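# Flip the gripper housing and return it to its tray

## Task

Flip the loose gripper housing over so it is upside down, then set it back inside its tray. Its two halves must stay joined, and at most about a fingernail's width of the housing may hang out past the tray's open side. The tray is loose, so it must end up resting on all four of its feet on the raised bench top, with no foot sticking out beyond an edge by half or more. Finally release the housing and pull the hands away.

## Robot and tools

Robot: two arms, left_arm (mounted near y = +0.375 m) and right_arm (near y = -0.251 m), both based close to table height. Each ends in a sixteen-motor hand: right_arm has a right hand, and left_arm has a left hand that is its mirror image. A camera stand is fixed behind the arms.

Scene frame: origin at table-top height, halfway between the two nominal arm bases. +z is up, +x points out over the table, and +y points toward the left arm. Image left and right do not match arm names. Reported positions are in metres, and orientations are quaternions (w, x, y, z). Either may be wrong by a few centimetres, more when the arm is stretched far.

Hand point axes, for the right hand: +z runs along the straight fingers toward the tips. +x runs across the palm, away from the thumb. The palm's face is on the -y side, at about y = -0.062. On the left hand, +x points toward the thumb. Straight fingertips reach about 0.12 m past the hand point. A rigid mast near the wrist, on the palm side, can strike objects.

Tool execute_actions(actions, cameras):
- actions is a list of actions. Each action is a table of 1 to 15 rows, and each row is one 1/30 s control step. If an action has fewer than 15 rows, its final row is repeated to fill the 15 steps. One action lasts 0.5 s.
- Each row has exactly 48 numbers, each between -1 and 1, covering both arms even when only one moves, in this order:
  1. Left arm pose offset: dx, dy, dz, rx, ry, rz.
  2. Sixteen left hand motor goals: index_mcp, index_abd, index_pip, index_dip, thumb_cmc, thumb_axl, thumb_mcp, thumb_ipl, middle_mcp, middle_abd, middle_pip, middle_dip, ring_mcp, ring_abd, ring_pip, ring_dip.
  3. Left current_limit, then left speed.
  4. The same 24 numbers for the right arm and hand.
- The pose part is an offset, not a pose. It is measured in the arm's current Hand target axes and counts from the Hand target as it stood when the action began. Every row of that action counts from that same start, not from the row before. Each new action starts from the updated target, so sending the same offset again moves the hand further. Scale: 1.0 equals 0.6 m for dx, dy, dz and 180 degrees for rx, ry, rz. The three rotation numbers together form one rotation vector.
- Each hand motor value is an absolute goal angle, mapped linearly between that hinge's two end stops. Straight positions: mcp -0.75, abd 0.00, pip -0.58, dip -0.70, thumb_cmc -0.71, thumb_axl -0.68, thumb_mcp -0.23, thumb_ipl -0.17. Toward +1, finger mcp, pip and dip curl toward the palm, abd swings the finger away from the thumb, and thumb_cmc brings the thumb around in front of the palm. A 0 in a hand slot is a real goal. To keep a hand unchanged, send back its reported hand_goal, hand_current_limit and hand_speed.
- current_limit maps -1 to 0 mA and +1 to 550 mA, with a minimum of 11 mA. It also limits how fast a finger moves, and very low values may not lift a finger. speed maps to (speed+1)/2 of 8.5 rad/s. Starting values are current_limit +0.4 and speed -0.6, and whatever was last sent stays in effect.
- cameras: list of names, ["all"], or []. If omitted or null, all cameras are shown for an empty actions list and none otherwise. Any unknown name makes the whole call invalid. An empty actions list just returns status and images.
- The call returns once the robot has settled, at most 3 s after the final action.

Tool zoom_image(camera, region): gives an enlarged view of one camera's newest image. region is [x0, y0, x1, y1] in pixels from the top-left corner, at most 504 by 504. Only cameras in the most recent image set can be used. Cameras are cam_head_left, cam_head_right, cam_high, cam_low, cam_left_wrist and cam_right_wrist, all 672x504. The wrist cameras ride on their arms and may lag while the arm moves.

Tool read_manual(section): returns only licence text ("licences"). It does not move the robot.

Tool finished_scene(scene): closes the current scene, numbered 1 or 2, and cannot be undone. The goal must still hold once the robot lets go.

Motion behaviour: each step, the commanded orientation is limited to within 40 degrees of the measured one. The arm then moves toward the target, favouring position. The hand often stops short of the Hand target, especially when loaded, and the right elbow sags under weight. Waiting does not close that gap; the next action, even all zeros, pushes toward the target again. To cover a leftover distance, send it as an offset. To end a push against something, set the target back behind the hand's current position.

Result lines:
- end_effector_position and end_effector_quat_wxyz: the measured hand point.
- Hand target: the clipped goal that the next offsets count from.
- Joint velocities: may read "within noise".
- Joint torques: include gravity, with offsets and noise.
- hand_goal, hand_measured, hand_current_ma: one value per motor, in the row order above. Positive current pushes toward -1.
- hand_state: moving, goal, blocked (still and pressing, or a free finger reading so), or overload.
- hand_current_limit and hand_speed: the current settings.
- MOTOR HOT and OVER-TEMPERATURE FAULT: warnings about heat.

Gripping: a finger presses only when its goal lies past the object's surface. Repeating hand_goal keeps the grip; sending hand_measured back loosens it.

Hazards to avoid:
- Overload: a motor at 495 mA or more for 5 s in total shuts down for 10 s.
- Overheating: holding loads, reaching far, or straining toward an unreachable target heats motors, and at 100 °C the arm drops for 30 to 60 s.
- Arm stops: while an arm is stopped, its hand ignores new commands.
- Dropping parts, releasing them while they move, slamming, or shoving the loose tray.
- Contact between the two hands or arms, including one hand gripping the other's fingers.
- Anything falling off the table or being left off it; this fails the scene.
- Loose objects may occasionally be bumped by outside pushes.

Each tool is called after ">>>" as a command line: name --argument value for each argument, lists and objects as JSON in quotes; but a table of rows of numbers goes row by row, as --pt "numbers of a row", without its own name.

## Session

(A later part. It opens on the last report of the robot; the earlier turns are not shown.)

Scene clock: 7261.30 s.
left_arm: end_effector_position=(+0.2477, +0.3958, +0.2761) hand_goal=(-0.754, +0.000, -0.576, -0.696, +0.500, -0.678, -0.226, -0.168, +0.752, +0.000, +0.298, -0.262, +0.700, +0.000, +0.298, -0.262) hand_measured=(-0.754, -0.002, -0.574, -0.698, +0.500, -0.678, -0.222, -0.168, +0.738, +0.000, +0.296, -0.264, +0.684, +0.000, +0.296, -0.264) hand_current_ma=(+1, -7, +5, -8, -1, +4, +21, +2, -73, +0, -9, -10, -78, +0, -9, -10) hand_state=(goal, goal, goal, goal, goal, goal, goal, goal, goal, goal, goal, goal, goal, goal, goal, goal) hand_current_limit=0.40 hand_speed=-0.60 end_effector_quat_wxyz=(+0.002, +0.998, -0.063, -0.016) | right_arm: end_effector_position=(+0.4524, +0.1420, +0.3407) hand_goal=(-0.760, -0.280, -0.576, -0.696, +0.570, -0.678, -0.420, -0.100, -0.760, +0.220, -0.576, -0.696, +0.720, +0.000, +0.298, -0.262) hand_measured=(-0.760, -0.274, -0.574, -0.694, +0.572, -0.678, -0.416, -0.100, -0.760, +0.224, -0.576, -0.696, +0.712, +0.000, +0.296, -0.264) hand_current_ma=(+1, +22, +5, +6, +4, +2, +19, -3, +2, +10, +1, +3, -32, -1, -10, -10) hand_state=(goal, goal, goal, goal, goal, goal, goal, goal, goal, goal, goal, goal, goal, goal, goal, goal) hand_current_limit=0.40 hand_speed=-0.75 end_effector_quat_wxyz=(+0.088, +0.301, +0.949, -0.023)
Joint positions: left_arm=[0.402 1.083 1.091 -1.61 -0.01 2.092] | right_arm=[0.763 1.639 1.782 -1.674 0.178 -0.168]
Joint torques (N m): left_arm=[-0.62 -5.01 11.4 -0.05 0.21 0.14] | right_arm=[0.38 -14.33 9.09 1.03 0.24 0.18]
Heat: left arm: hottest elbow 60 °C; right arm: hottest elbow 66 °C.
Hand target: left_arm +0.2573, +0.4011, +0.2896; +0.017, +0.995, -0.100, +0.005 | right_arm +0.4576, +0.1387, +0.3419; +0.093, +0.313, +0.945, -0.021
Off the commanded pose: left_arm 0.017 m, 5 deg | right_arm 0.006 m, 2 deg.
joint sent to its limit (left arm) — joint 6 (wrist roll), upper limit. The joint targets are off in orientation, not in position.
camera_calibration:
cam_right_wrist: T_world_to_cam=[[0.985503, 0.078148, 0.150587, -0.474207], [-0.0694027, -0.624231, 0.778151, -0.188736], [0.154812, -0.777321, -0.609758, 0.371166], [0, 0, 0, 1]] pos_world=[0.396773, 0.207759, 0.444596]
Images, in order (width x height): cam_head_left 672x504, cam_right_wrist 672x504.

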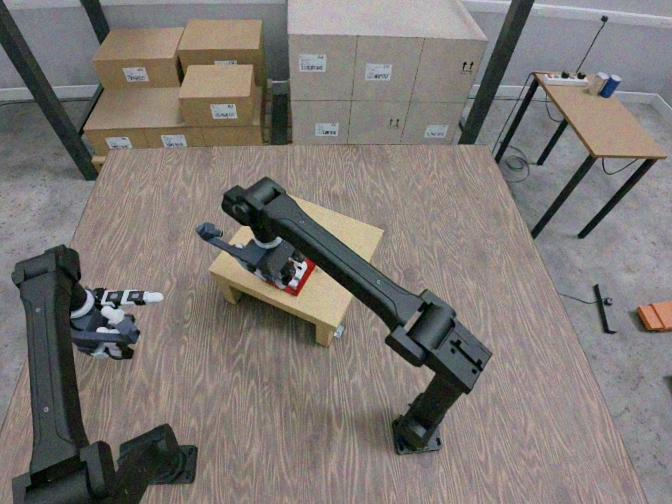

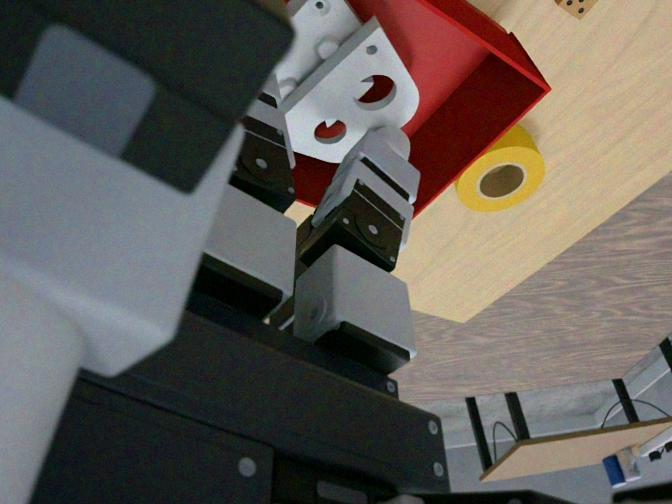

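>>> execute_actions --actions '[[[0,0,0,0,0,0,-0.754,0,-0.576,-0.696,0.5,-0.678,-0.226,-0.168,0.752,0,0.298,-0.262,0.7,0,0.298,-0.262,0.4,-0.6,-0.01,0,-0.06,0,0,0,-0.76,-0.3,-0.576,-0.696,0.57,-0.678,-0.42,-0.1,-0.76,0.3,-0.576,-0.696,0.72,0,0.298,-0.262,0.4,-0.75]],[[0,0,0,0,0,0,-0.754,0,-0.576,-0.696,0.5,-0.678,-0.226,-0.168,0.752,0,0.298,-0.262,0.7,0,0.298,-0.262,0.4,-0.6,-0.007,0,-0.04,0,0,0,-0.76,-0.3,-0.576,-0.696,0.57,-0.678,-0.42,-0.1,-0.76,0.3,-0.576,-0.696,0.72,0,0.298,-0.262,0.4,-0.75]]]' --cameras '["cam_right_wrist", "cam_head_left", "cam_head_right", "cam_low"]'

>>> zoom_image --camera "cam_right_wrist" --region '[250, 0, 450, 200]'

>>> zoom_image --camera "cam_head_left" --region '[258, 241, 318, 301]'

>>> zoom_image --camera "cam_low" --region '[310, 170, 370, 230]'

Scene clock: 7283.60 s.
left_arm: end_effector_position=(+0.2477, +0.3958, +0.2761) hand_goal=(-0.754, +0.000, -0.576, -0.696, +0.500, -0.678, -0.226, -0.168, +0.752, +0.000, +0.298, -0.262, +0.700, +0.000, +0.298, -0.262) hand_measured=(-0.754, -0.002, -0.574, -0.698, +0.500, -0.678, -0.222, -0.168, +0.738, +0.000, +0.296, -0.264, +0.684, +0.000, +0.296, -0.264) hand_current_ma=(+1, -7, +5, -8, -1, +4, +21, +2, -73, +0, -9, -10, -78, +0, -9, -10) hand_state=(goal, goal, goal, goal, goal, goal, goal, goal, goal, goal, goal, goal, goal, goal, goal, goal) hand_current_limit=0.40 hand_speed=-0.60 end_effector_quat_wxyz=(+0.002, +0.998, -0.063, -0.016) | right_arm: end_effector_position=(+0.4507, +0.1399, +0.3640) hand_goal=(-0.760, -0.300, -0.576, -0.696, +0.570, -0.678, -0.420, -0.100, -0.760, +0.300, -0.576, -0.696, +0.720, +0.000, +0.298, -0.262) hand_measured=(-0.760, -0.294, -0.574, -0.694, +0.572, -0.678, -0.416, -0.100, -0.760, +0.296, -0.576, -0.696, +0.712, +0.000, +0.296, -0.264) hand_current_ma=(+1, +24, +5, +6, +4, +2, +19, -3, +2, -16, +1, +3, -32, -1, -10, -10) hand_state=(goal, goal, goal, goal, goal, goal, goal, goal, goal, goal, goal, goal, goal, goal, goal, goal) hand_current_limit=0.40 hand_speed=-0.75 end_effector_quat_wxyz=(+0.099, +0.303, +0.948, -0.004)
Joint positions: left_arm=[0.402 1.083 1.091 -1.61 -0.01 2.092] | right_arm=[0.763 1.611 1.798 -1.674 0.179 -0.168]
Joint torques (N m): left_arm=[-0.38 -4.84 11.36 -0.06 0.2 0.16] | right_arm=[0.79 -16.03 14.17 0.28 0.33 -0.02]
Heat: left arm: hottest elbow 60 °C; right arm: hottest elbow 64 °C.
Hand target: left_arm +0.2573, +0.4011, +0.2896; +0.017, +0.995, -0.100, +0.005 | right_arm +0.4558, +0.1385, +0.4029; +0.093, +0.313, +0.945, -0.021
Off the commanded pose: left_arm 0.017 m, 5 deg | right_arm 0.039 m, 2 deg.
joint sent to its limit (left arm) — joint 6 (wrist roll), upper limit. The joint targets are off in orientation, not in position.
joint sent to its limit (right arm) — joint 4 (wrist pitch), lower limit. The joint targets are off in position and orientation.
camera_calibration:
cam_right_wrist: T_world_to_cam=[[0.980222, 0.0730038, 0.183942, -0.484877], [-0.0937698, -0.647177, 0.756551, -0.186251], [0.174274, -0.758836, -0.627532, 0.379108], [0, 0, 0, 1]] pos_world=[0.391754, 0.202541, 0.468]
Images, in order (width x height): cam_head_left 672x504, cam_head_right 672x504, cam_low 672x504, cam_right_wrist 672x504.

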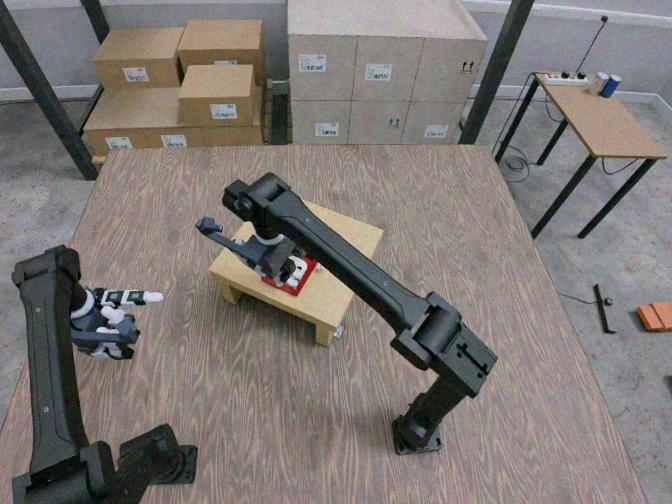

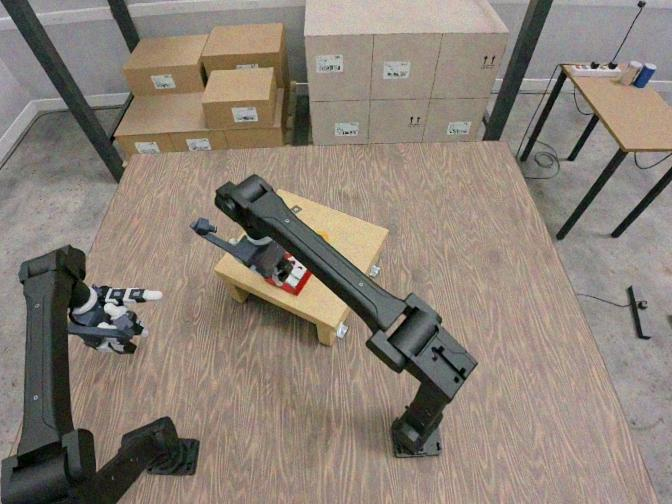

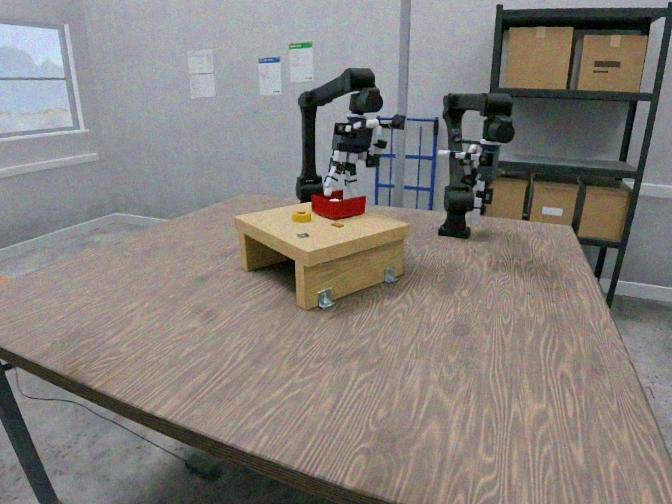

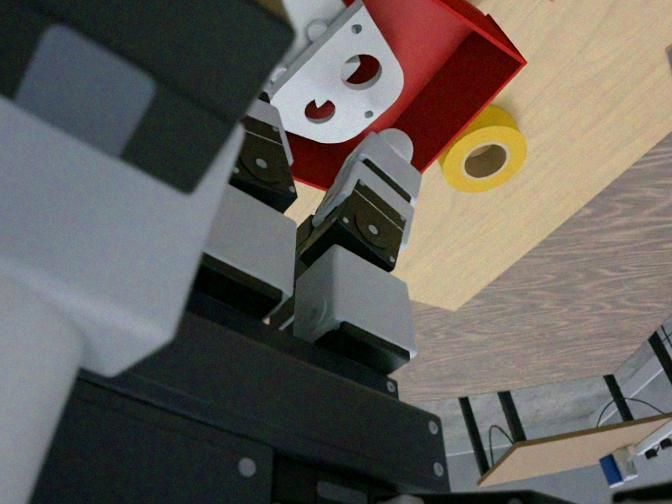

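Scaled by 2.520 from the camera's 672x504 image, which has a finer 960x720 frame.

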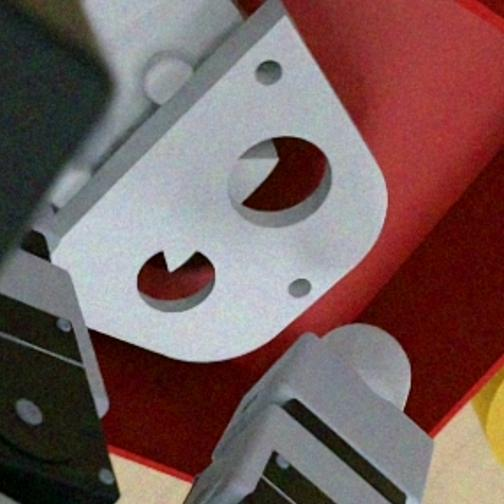

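Scaled by 8.400 from the camera's 672x504 image, which has a finer 960x720 frame.

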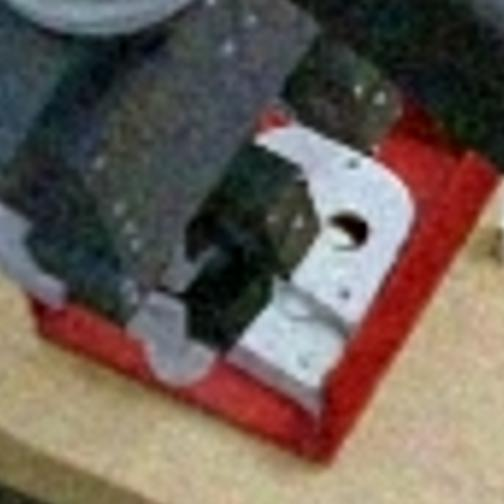

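Scaled by 8.400 from the camera's 672x504 image, which has a finer 960x720 frame.

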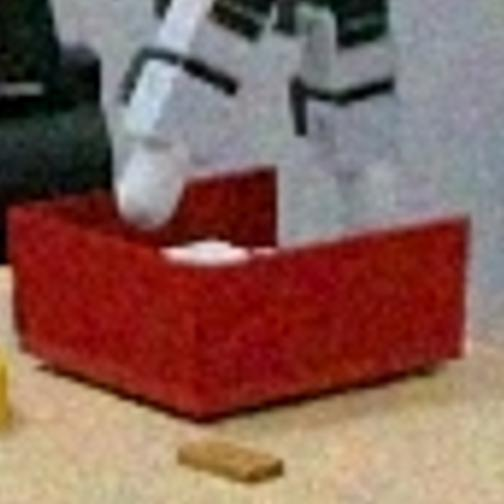

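>>> execute_actions --actions '[[[0,0,0,0,0,0,-0.754,0,-0.576,-0.696,0.5,-0.678,-0.226,-0.168,0.752,0,0.298,-0.262,0.7,0,0.298,-0.262,0.4,-0.6,-0.004,0,-0.022,0,0,0,-0.76,-0.3,-0.576,-0.696,0.57,-0.678,-0.42,-0.1,-0.3,0.3,-0.3,-0.6,0.72,0,0.298,-0.262,0.4,-0.6]],[[0,0,0,0,0,0,-0.754,0,-0.576,-0.696,0.5,-0.678,-0.226,-0.168,0.752,0,0.298,-0.262,0.7,0,0.298,-0.262,0.4,-0.6,0,0,0,0,0,0,-0.67,0.05,-0.576,-0.696,0.57,-0.678,-0.42,-0.1,0.5,0.2,0.2,-0.3,0.72,0,0.298,-0.262,0.4,-0.6]]]' --cameras '["cam_right_wrist", "cam_head_left", "cam_high"]'

>>> zoom_image --camera "cam_right_wrist" --region '[250, 0, 450, 200]'

>>> zoom_image --camera "cam_head_left" --region '[258, 241, 318, 301]'

>>> zoom_image --camera "cam_high" --region '[330, 160, 410, 240]'

Scene clock: 7336.00 s.
left_arm: end_effector_position=(+0.2477, +0.3958, +0.2761) hand_goal=(-0.754, +0.000, -0.576, -0.696, +0.500, -0.678, -0.226, -0.168, +0.752, +0.000, +0.298, -0.262, +0.700, +0.000, +0.298, -0.262) hand_measured=(-0.754, -0.002, -0.574, -0.698, +0.500, -0.678, -0.222, -0.168, +0.738, +0.000, +0.296, -0.264, +0.684, +0.000, +0.296, -0.264) hand_current_ma=(+1, -7, +5, -8, -1, +4, +21, +2, -73, +0, -9, -10, -78, +0, -9, -10) hand_state=(goal, goal, goal, goal, goal, goal, goal, goal, goal, goal, goal, goal, goal, goal, goal, goal) hand_current_limit=0.40 hand_speed=-0.60 end_effector_quat_wxyz=(+0.002, +0.998, -0.063, -0.016) | right_arm: end_effector_position=(+0.4516, +0.1405, +0.3727) hand_goal=(-0.670, +0.050, -0.576, -0.696, +0.570, -0.678, -0.420, -0.100, +0.500, +0.200, +0.200, -0.300, +0.720, +0.000, +0.298, -0.262) hand_measured=(-0.672, +0.048, -0.574, -0.694, +0.572, -0.678, -0.416, -0.100, +0.478, +0.204, +0.194, -0.302, +0.712, +0.000, +0.296, -0.264) hand_current_ma=(-9, -8, +5, +6, +4, +2, +19, -3, -103, +12, -23, -11, -32, -1, -10, -10) hand_state=(goal, goal, goal, goal, goal, goal, goal, goal, blocked, goal, goal, goal, goal, goal, goal, goal) hand_current_limit=0.40 hand_speed=-0.60 end_effector_quat_wxyz=(+0.103, +0.303, +0.947, +0.003)
Joint positions: left_arm=[0.402 1.083 1.091 -1.61 -0.01 2.092] | right_arm=[0.763 1.607 1.812 -1.676 0.181 -0.168]
Joint torques (N m): left_arm=[-0.67 -4.95 11.37 0.06 0.2 0.17] | right_arm=[0.62 -16.32 14.45 0.46 0.29 -0.1]
Heat: left arm: hottest elbow 60 °C; right arm: hottest elbow 75 °C.
Hand target: left_arm +0.2573, +0.4011, +0.2896; +0.017, +0.995, -0.100, +0.005 | right_arm +0.4555, +0.1384, +0.4163; +0.093, +0.313, +0.945, -0.021
Off the commanded pose: left_arm 0.017 m, 5 deg | right_arm 0.044 m, 3 deg.
joint sent to its limit (left arm) — joint 6 (wrist roll), upper limit. The joint targets are off in orientation, not in position.
joint sent to its limit (right arm) — joint 4 (wrist pitch), lower limit. The joint targets are off in position and orientation.
camera_calibration:
cam_right_wrist: T_world_to_cam=[[0.977896, 0.0709122, 0.196702, -0.490771], [-0.103082, -0.654972, 0.748589, -0.184111], [0.181918, -0.752318, -0.633185, 0.382579], [0, 0, 0, 1]] pos_world=[0.391346, 0.202035, 0.476602]
Images, in order (width x height): cam_head_left 672x504, cam_high 672x504, cam_right_wrist 672x504.

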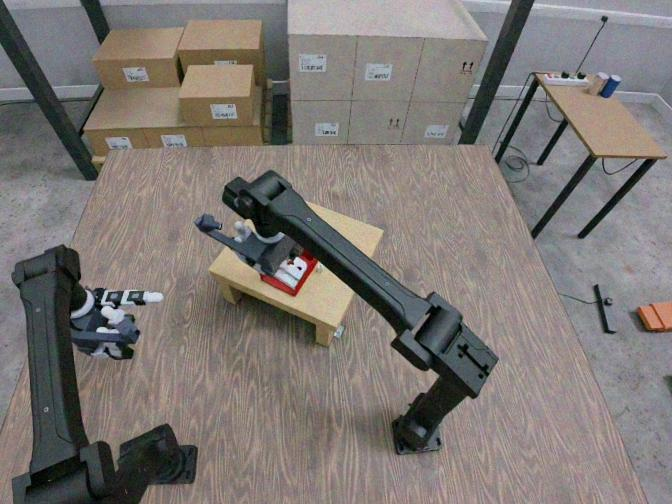

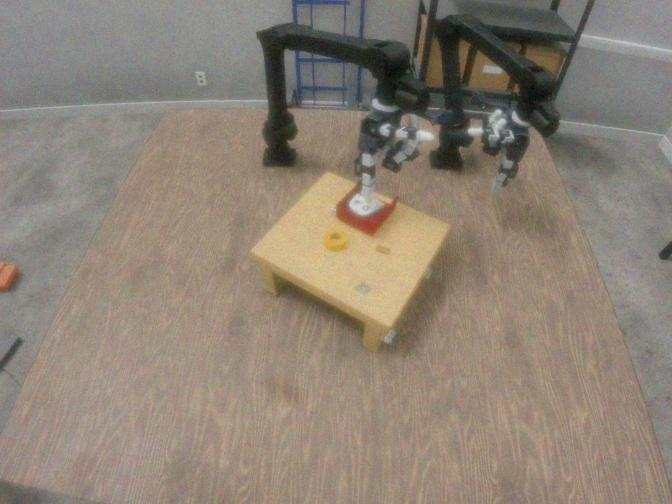

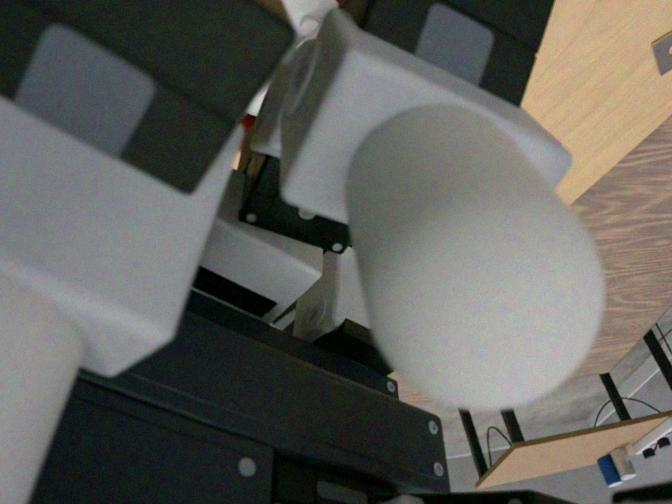

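Scaled by 2.520 from the camera's 672x504 image, which has a finer 960x720 frame.

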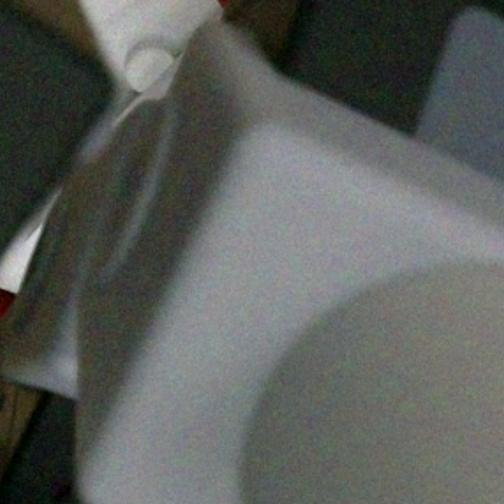

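Scaled by 8.400 from the camera's 672x504 image, which has a finer 960x720 frame.

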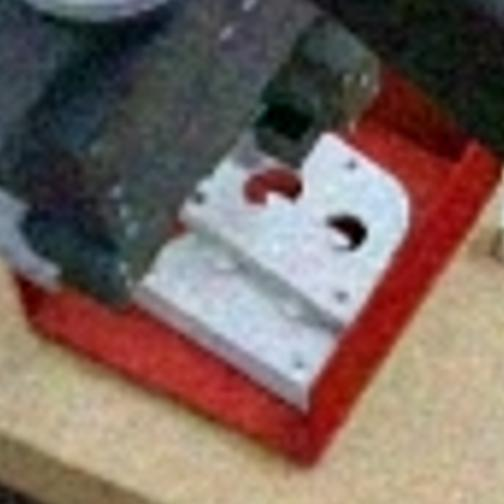

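Scaled by 6.300 from the camera's 672x504 image, which has a finer 960x720 frame.

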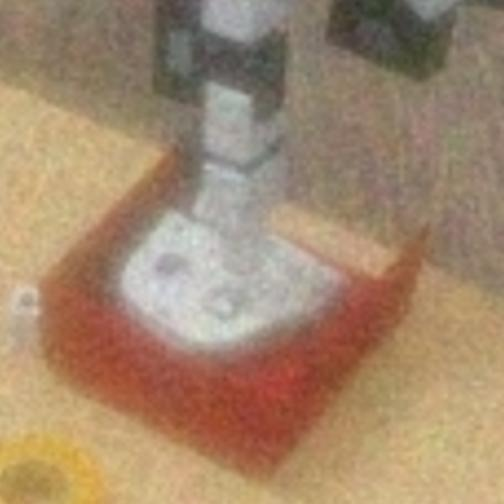

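>>> execute_actions --actions '[[[0,0,0,0,0,0,-0.754,0,-0.576,-0.696,0.5,-0.678,-0.226,-0.168,0.752,0,0.298,-0.262,0.7,0,0.298,-0.262,0.4,-0.6,0.01,0,0.065,0,0,0,-0.67,0.01,-0.576,-0.696,0.57,-0.678,-0.42,-0.1,0.752,0.1,0.298,-0.262,0.72,0,0.298,-0.262,0.4,-0.6]],[[0,0,0,0,0,0,-0.754,0,-0.576,-0.696,0.5,-0.678,-0.226,-0.168,0.752,0,0.298,-0.262,0.7,0,0.298,-0.262,0.4,-0.6,0.0065,0,0.042,0,0,0,-0.67,0.01,-0.576,-0.696,0.57,-0.678,-0.42,-0.1,0.752,0.1,0.298,-0.262,0.72,0,0.298,-0.262,0.4,-0.6]]]' --cameras '["cam_right_wrist", "cam_head_left", "cam_high"]'

>>> zoom_image --camera "cam_head_left" --region '[258, 241, 318, 301]'

>>> zoom_image --camera "cam_high" --region '[330, 160, 410, 240]'

Scene clock: 7348.93 s.
left_arm: end_effector_position=(+0.2477, +0.3958, +0.2761) hand_goal=(-0.754, +0.000, -0.576, -0.696, +0.500, -0.678, -0.226, -0.168, +0.752, +0.000, +0.298, -0.262, +0.700, +0.000, +0.298, -0.262) hand_measured=(-0.754, -0.002, -0.574, -0.698, +0.500, -0.678, -0.222, -0.168, +0.738, +0.000, +0.296, -0.264, +0.684, +0.000, +0.296, -0.264) hand_current_ma=(+1, -7, +5, -8, -1, +4, +21, +2, -73, +0, -9, -10, -78, +0, -9, -10) hand_state=(goal, goal, goal, goal, goal, goal, goal, goal, goal, goal, goal, goal, goal, goal, goal, goal) hand_current_limit=0.40 hand_speed=-0.60 end_effector_quat_wxyz=(+0.002, +0.998, -0.063, -0.016) | right_arm: end_effector_position=(+0.4531, +0.1414, +0.3582) hand_goal=(-0.670, +0.010, -0.576, -0.696, +0.570, -0.678, -0.420, -0.100, +0.752, +0.100, +0.298, -0.262, +0.720, +0.000, +0.298, -0.262) hand_measured=(-0.672, +0.014, -0.574, -0.694, +0.572, -0.678, -0.416, -0.100, +0.732, +0.104, +0.294, -0.264, +0.712, +0.000, +0.296, -0.264) hand_current_ma=(-9, +14, +5, +6, +4, +2, +19, -3, -93, +17, -15, -10, -32, -1, -10, -10) hand_state=(goal, goal, goal, goal, goal, goal, goal, goal, blocked, goal, goal, goal, goal, goal, goal, goal) hand_current_limit=0.40 hand_speed=-0.60 end_effector_quat_wxyz=(+0.097, +0.303, +0.948, -0.009)
Joint positions: left_arm=[0.402 1.083 1.091 -1.61 -0.01 2.092] | right_arm=[0.762 1.624 1.801 -1.676 0.181 -0.168]
Joint torques (N m): left_arm=[-0.38 -4.72 11.44 -0.05 0.2 0.16] | right_arm=[0.38 -13.86 9.29 0.42 0.14 0.13]
Heat: left arm: hottest elbow 60 °C; right arm: hottest elbow 75 °C.
Hand target: left_arm +0.2573, +0.4011, +0.2896; +0.017, +0.995, -0.100, +0.005 | right_arm +0.4583, +0.1380, +0.3512; +0.093, +0.313, +0.945, -0.021
Off the commanded pose: left_arm 0.017 m, 5 deg | right_arm 0.009 m, 2 deg.
joint sent to its limit (left arm) — joint 6 (wrist roll), upper limit. The joint targets are off in orientation, not in position.
joint sent to its limit (right arm) — joint 4 (wrist pitch), lower limit. The joint targets still meet the commanded pose.
camera_calibration:
cam_right_wrist: T_world_to_cam=[[0.981502, 0.073753, 0.176677, -0.484409], [-0.0892136, -0.640318, 0.762911, -0.186075], [0.169396, -0.764561, -0.621894, 0.377167], [0, 0, 0, 1]] pos_world=[0.394957, 0.204946, 0.4621]
Images, in order (width x height): cam_head_left 672x504, cam_high 672x504, cam_right_wrist 672x504.

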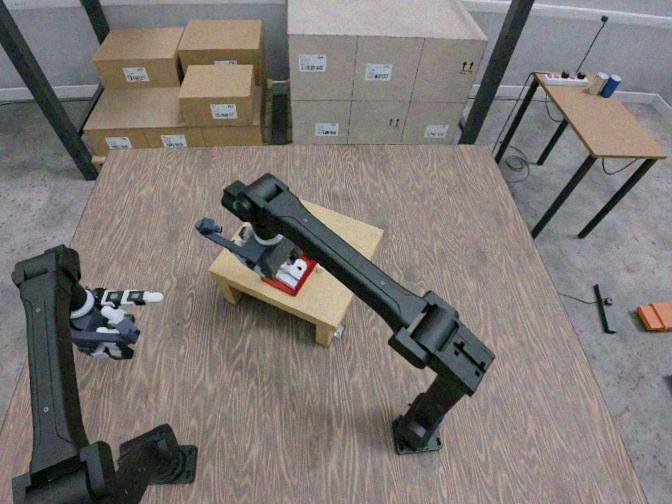

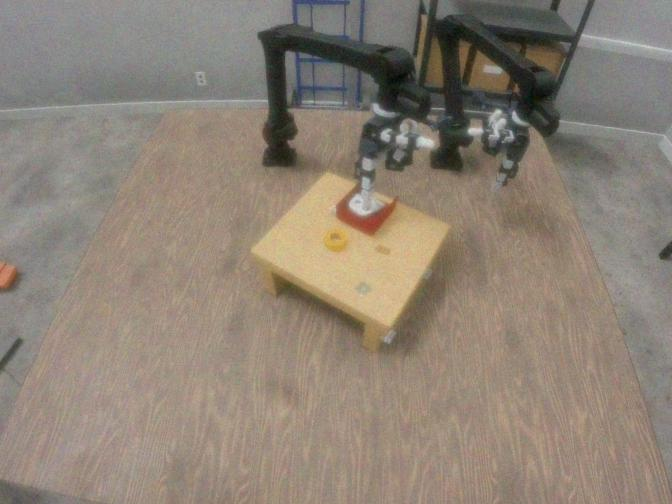

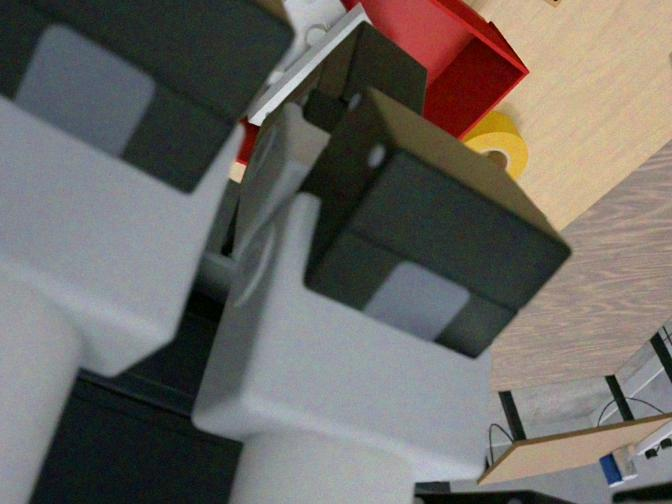

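Scaled by 8.400 from the camera's 672x504 image, which has a finer 960x720 frame.

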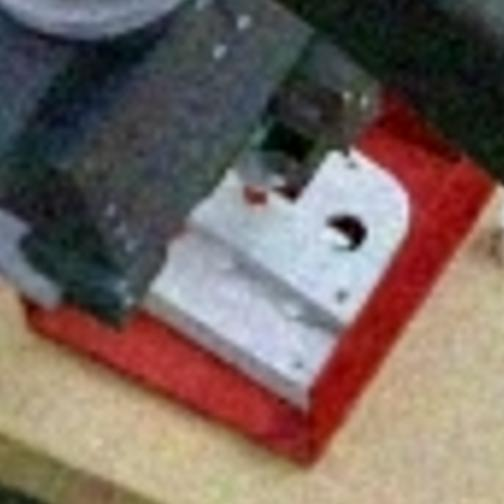

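Scaled by 6.300 from the camera's 672x504 image, which has a finer 960x720 frame.

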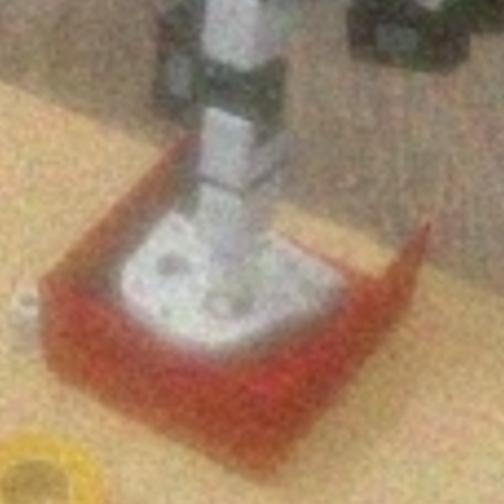

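>>> execute_actions --actions '[[[0,0,0,0,0,0,-0.754,0,-0.576,-0.696,0.5,-0.678,-0.226,-0.168,0.752,0,0.298,-0.262,0.7,0,0.298,-0.262,0.4,-0.6,0.0035,0,0.021,0,0,0,-0.67,0,-0.576,-0.696,0.57,-0.678,-0.42,-0.1,0.752,0.1,0.298,-0.262,0.72,0,0.298,-0.262,0.4,-0.6]]]' --cameras '["cam_head_left", "cam_high"]'

>>> zoom_image --camera "cam_head_left" --region '[268, 241, 308, 281]'

>>> zoom_image --camera "cam_high" --region '[330, 160, 410, 240]'

Scene clock: 7354.60 s.
left_arm: end_effector_position=(+0.2477, +0.3958, +0.2761) hand_goal=(-0.754, +0.000, -0.576, -0.696, +0.500, -0.678, -0.226, -0.168, +0.752, +0.000, +0.298, -0.262, +0.700, +0.000, +0.298, -0.262) hand_measured=(-0.754, -0.002, -0.574, -0.698, +0.500, -0.678, -0.222, -0.168, +0.738, +0.000, +0.296, -0.264, +0.684, +0.000, +0.296, -0.264) hand_current_ma=(+1, -7, +5, -8, -1, +4, +21, +2, -73, +0, -9, -10, -78, +0, -9, -10) hand_state=(goal, goal, goal, goal, goal, goal, goal, goal, goal, goal, goal, goal, goal, goal, goal, goal) hand_current_limit=0.40 hand_speed=-0.60 end_effector_quat_wxyz=(+0.002, +0.998, -0.063, -0.016) | right_arm: end_effector_position=(+0.4496, +0.1375, +0.3442) hand_goal=(-0.670, +0.000, -0.576, -0.696, +0.570, -0.678, -0.420, -0.100, +0.752, +0.100, +0.298, -0.262, +0.720, +0.000, +0.298, -0.262) hand_measured=(-0.666, +0.002, -0.572, -0.694, +0.572, -0.678, -0.416, -0.100, +0.732, +0.104, +0.294, -0.264, +0.712, +0.000, +0.296, -0.264) hand_current_ma=(+18, +3, +13, +7, +4, +2, +19, -3, -91, +15, -15, -10, -32, -1, -10, -10) hand_state=(goal, goal, goal, goal, goal, goal, goal, goal, goal, goal, goal, goal, goal, goal, goal, goal) hand_current_limit=0.40 hand_speed=-0.60 end_effector_quat_wxyz=(+0.090, +0.302, +0.949, -0.022)
Joint positions: left_arm=[0.402 1.083 1.091 -1.61 -0.01 2.092] | right_arm=[0.761 1.624 1.772 -1.676 0.181 -0.168]
Joint torques (N m): left_arm=[-0.56 -5.07 11.43 -0.02 0.2 0.15] | right_arm=[0.21 -13.27 9.28 1.61 0.13 0.15]
Heat: left arm: hottest elbow 60 °C; right arm: hottest elbow 74 °C.
Hand target: left_arm +0.2573, +0.4011, +0.2896; +0.017, +0.995, -0.100, +0.005 | right_arm +0.4586, +0.1380, +0.3384; +0.093, +0.313, +0.945, -0.021
Off the commanded pose: left_arm 0.017 m, 5 deg | right_arm 0.011 m, 1 deg.
joint sent to its limit (left arm) — joint 6 (wrist roll), upper limit. The joint targets are off in orientation, not in position.
Images, in order (width x height): cam_head_left 672x504, cam_high 672x504.

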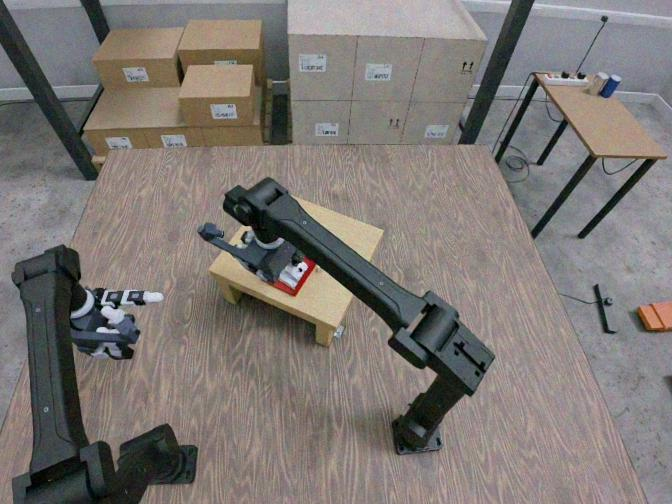

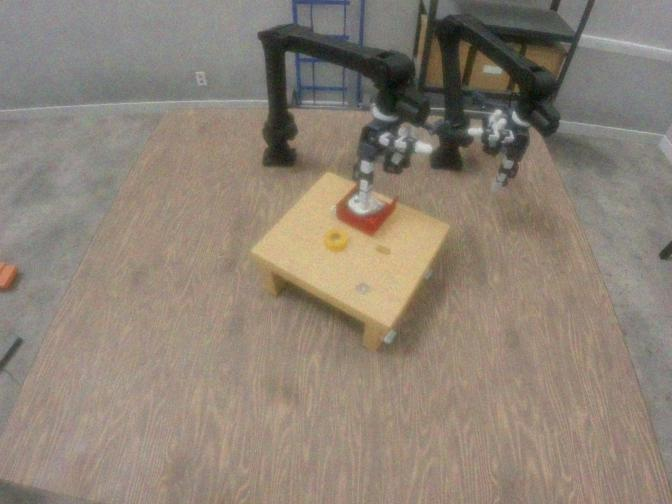

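Scaled by 12.600 from the camera's 672x504 image, which has a finer 960x720 frame.

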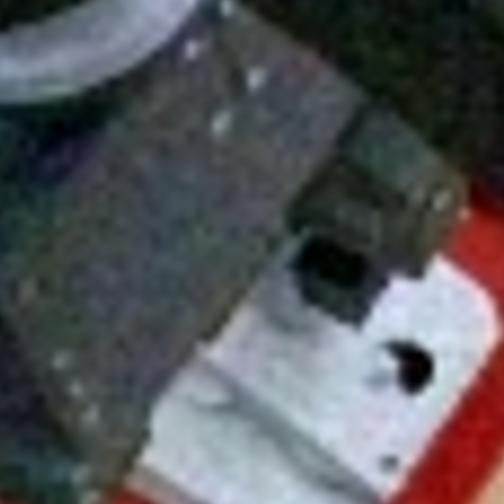

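Scaled by 6.300 from the camera's 672x504 image, which has a finer 960x720 frame.

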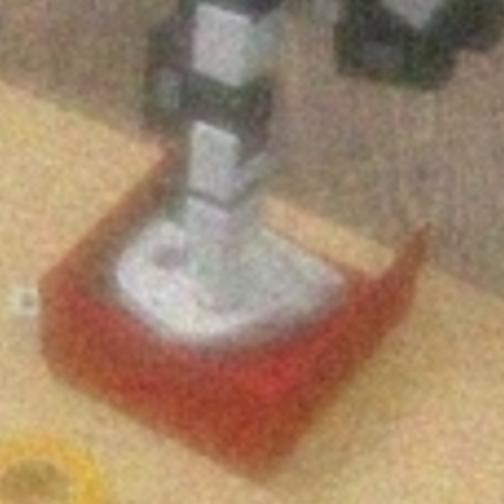

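>>> execute_actions --actions '[]'

>>> zoom_image --camera "cam_head_left" --region '[258, 241, 318, 301]'

>>> zoom_image --camera "cam_head_right" --region '[258, 241, 318, 301]'

Scene clock: 7398.90 s.
left_arm: end_effector_position=(+0.2477, +0.3958, +0.2761) hand_goal=(-0.754, +0.000, -0.576, -0.696, +0.500, -0.678, -0.226, -0.168, +0.752, +0.000, +0.298, -0.262, +0.700, +0.000, +0.298, -0.262) hand_measured=(-0.754, -0.002, -0.574, -0.698, +0.500, -0.678, -0.222, -0.168, +0.738, +0.000, +0.296, -0.264, +0.684, +0.000, +0.296, -0.264) hand_current_ma=(+1, -7, +5, -8, -1, +4, +21, +2, -73, +0, -9, -10, -78, +0, -9, -10) hand_state=(goal, goal, goal, goal, goal, goal, goal, goal, goal, goal, goal, goal, goal, goal, goal, goal) hand_current_limit=0.40 hand_speed=-0.60 end_effector_quat_wxyz=(+0.002, +0.998, -0.063, -0.016) | right_arm: end_effector_position=(+0.4496, +0.1375, +0.3442) hand_goal=(-0.670, +0.000, -0.576, -0.696, +0.570, -0.678, -0.420, -0.100, +0.752, +0.100, +0.298, -0.262, +0.720, +0.000, +0.298, -0.262) hand_measured=(-0.666, +0.002, -0.572, -0.694, +0.572, -0.678, -0.416, -0.100, +0.732, +0.104, +0.294, -0.264, +0.712, +0.000, +0.296, -0.264) hand_current_ma=(+18, +3, +13, +7, +4, +2, +19, -3, -91, +15, -15, -10, -32, -1, -10, -10) hand_state=(goal, goal, goal, goal, goal, goal, goal, goal, goal, goal, goal, goal, goal, goal, goal, goal) hand_current_limit=0.40 hand_speed=-0.60 end_effector_quat_wxyz=(+0.090, +0.302, +0.949, -0.022)
Joint positions: left_arm=[0.402 1.083 1.091 -1.61 -0.01 2.092] | right_arm=[0.761 1.624 1.772 -1.676 0.181 -0.168]
Joint velocities: within noise
Joint torques (N m): left_arm=[-0.44 -4.66 11.36 0.06 0.19 0.14] | right_arm=[-0.15 -13.63 9.26 1.63 0.1 0.17]
Heat: left arm: hottest elbow 60 °C; right arm: hottest elbow 66 °C.
Hand target: left_arm +0.2573, +0.4011, +0.2896; +0.017, +0.995, -0.100, +0.005 | right_arm +0.4586, +0.1380, +0.3384; +0.093, +0.313, +0.945, -0.021
Off the commanded pose: left_arm 0.017 m, 5 deg | right_arm 0.011 m, 1 deg.
camera_calibration:
cam_left_wrist: T_world_to_cam=[[-0.691296, 0.720747, 0.0513151, -0.162858], [0.530772, 0.458328, 0.712893, -0.559243], [0.490297, 0.520056, -0.699393, -0.0119798], [0, 0, 0, 1]] pos_world=[0.190121, 0.379927, 0.398659]
cam_right_wrist: T_world_to_cam=[[0.984949, 0.0768609, 0.154816, -0.47261], [-0.0735487, -0.624183, 0.777808, -0.192562], [0.156416, -0.777488, -0.609136, 0.369301], [0, 0, 0, 1]] pos_world=[0.393569, 0.203258, 0.447898]

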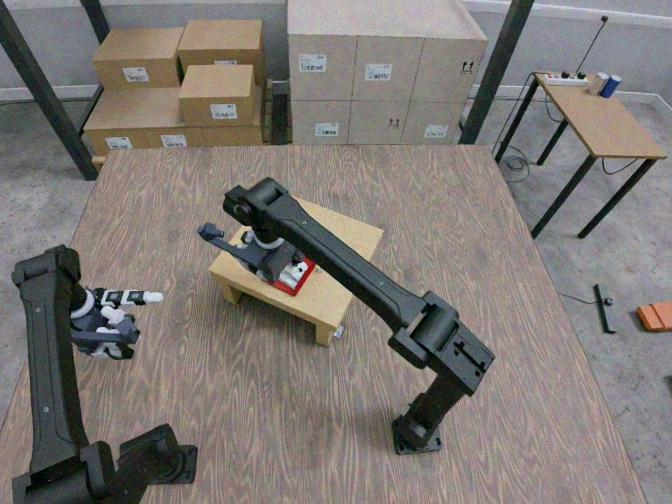

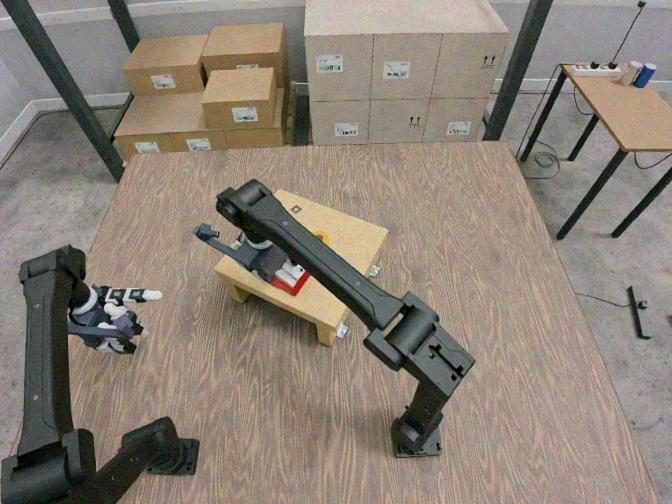

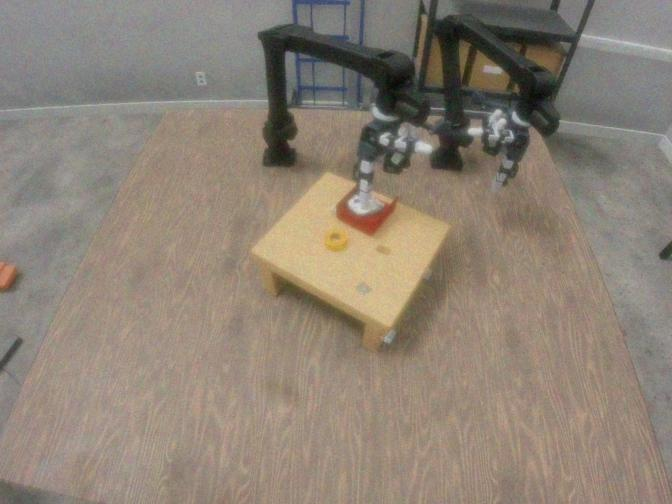

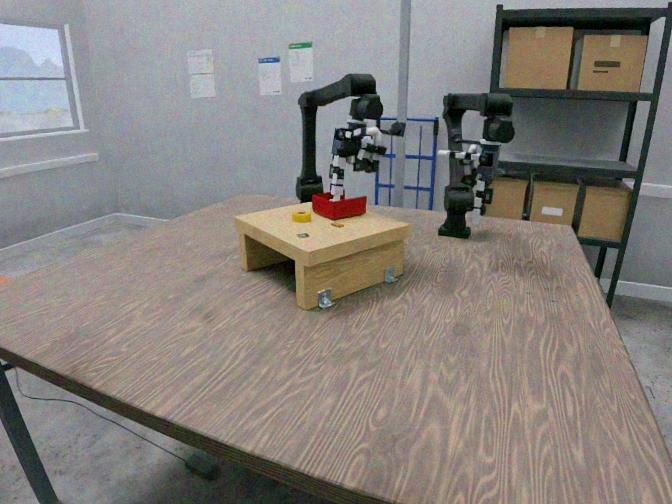

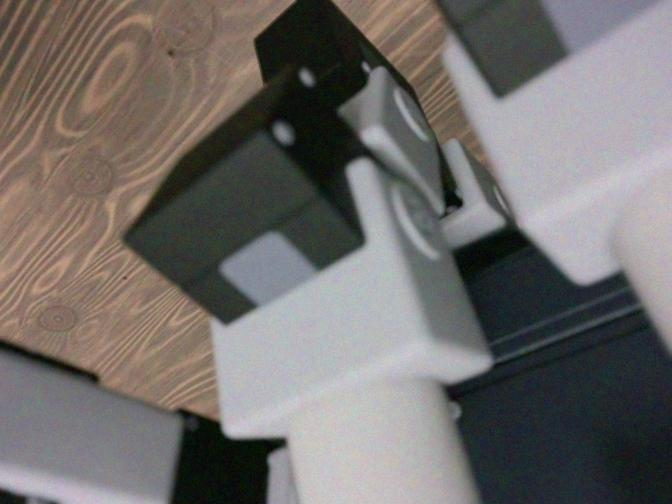

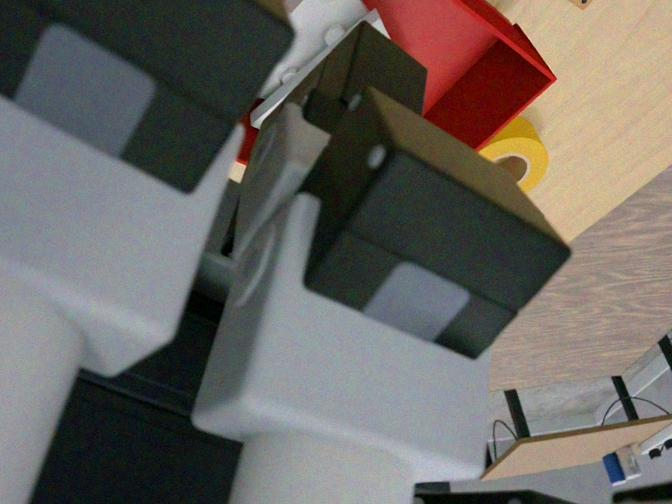

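Scaled by 8.400 from the camera's 672x504 image, which has a finer 960x720 frame.

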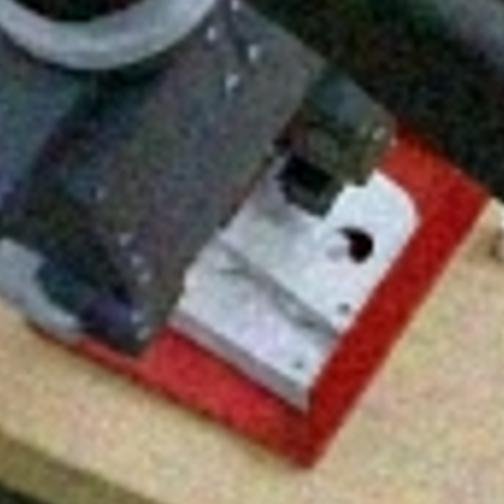

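Scaled by 8.400 from the camera's 672x504 image, which has a finer 960x720 frame.

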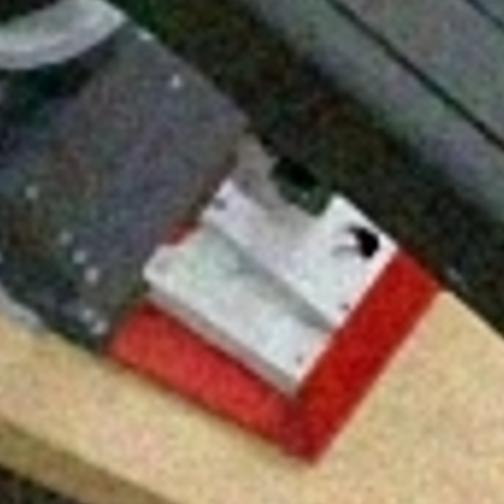

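>>> zoom_image --camera "cam_low" --region '[310, 170, 370, 230]'

>>> zoom_image --camera "cam_high" --region '[325, 160, 405, 240]'

>>> zoom_image --camera "cam_right_wrist" --region '[200, 0, 560, 200]'

Scaled by 8.400 from the camera's 672x504 image, which has a finer 960x720 frame.

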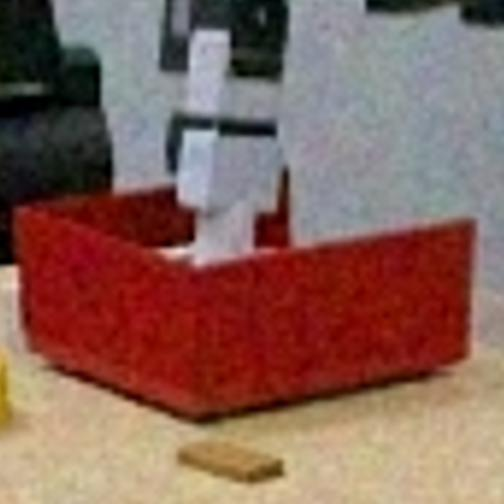

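Scaled by 6.300 from the camera's 672x504 image, which has a finer 960x720 frame.

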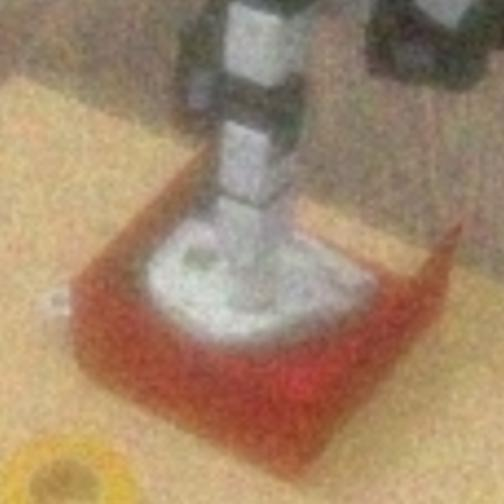

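Scaled by 1.400 from the camera's 672x504 image, which has a finer 960x720 frame.

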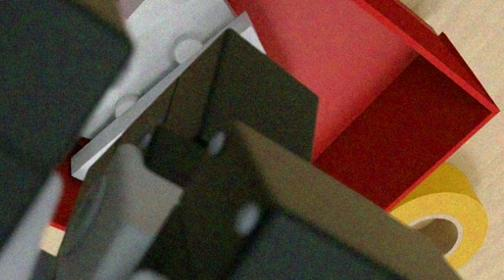

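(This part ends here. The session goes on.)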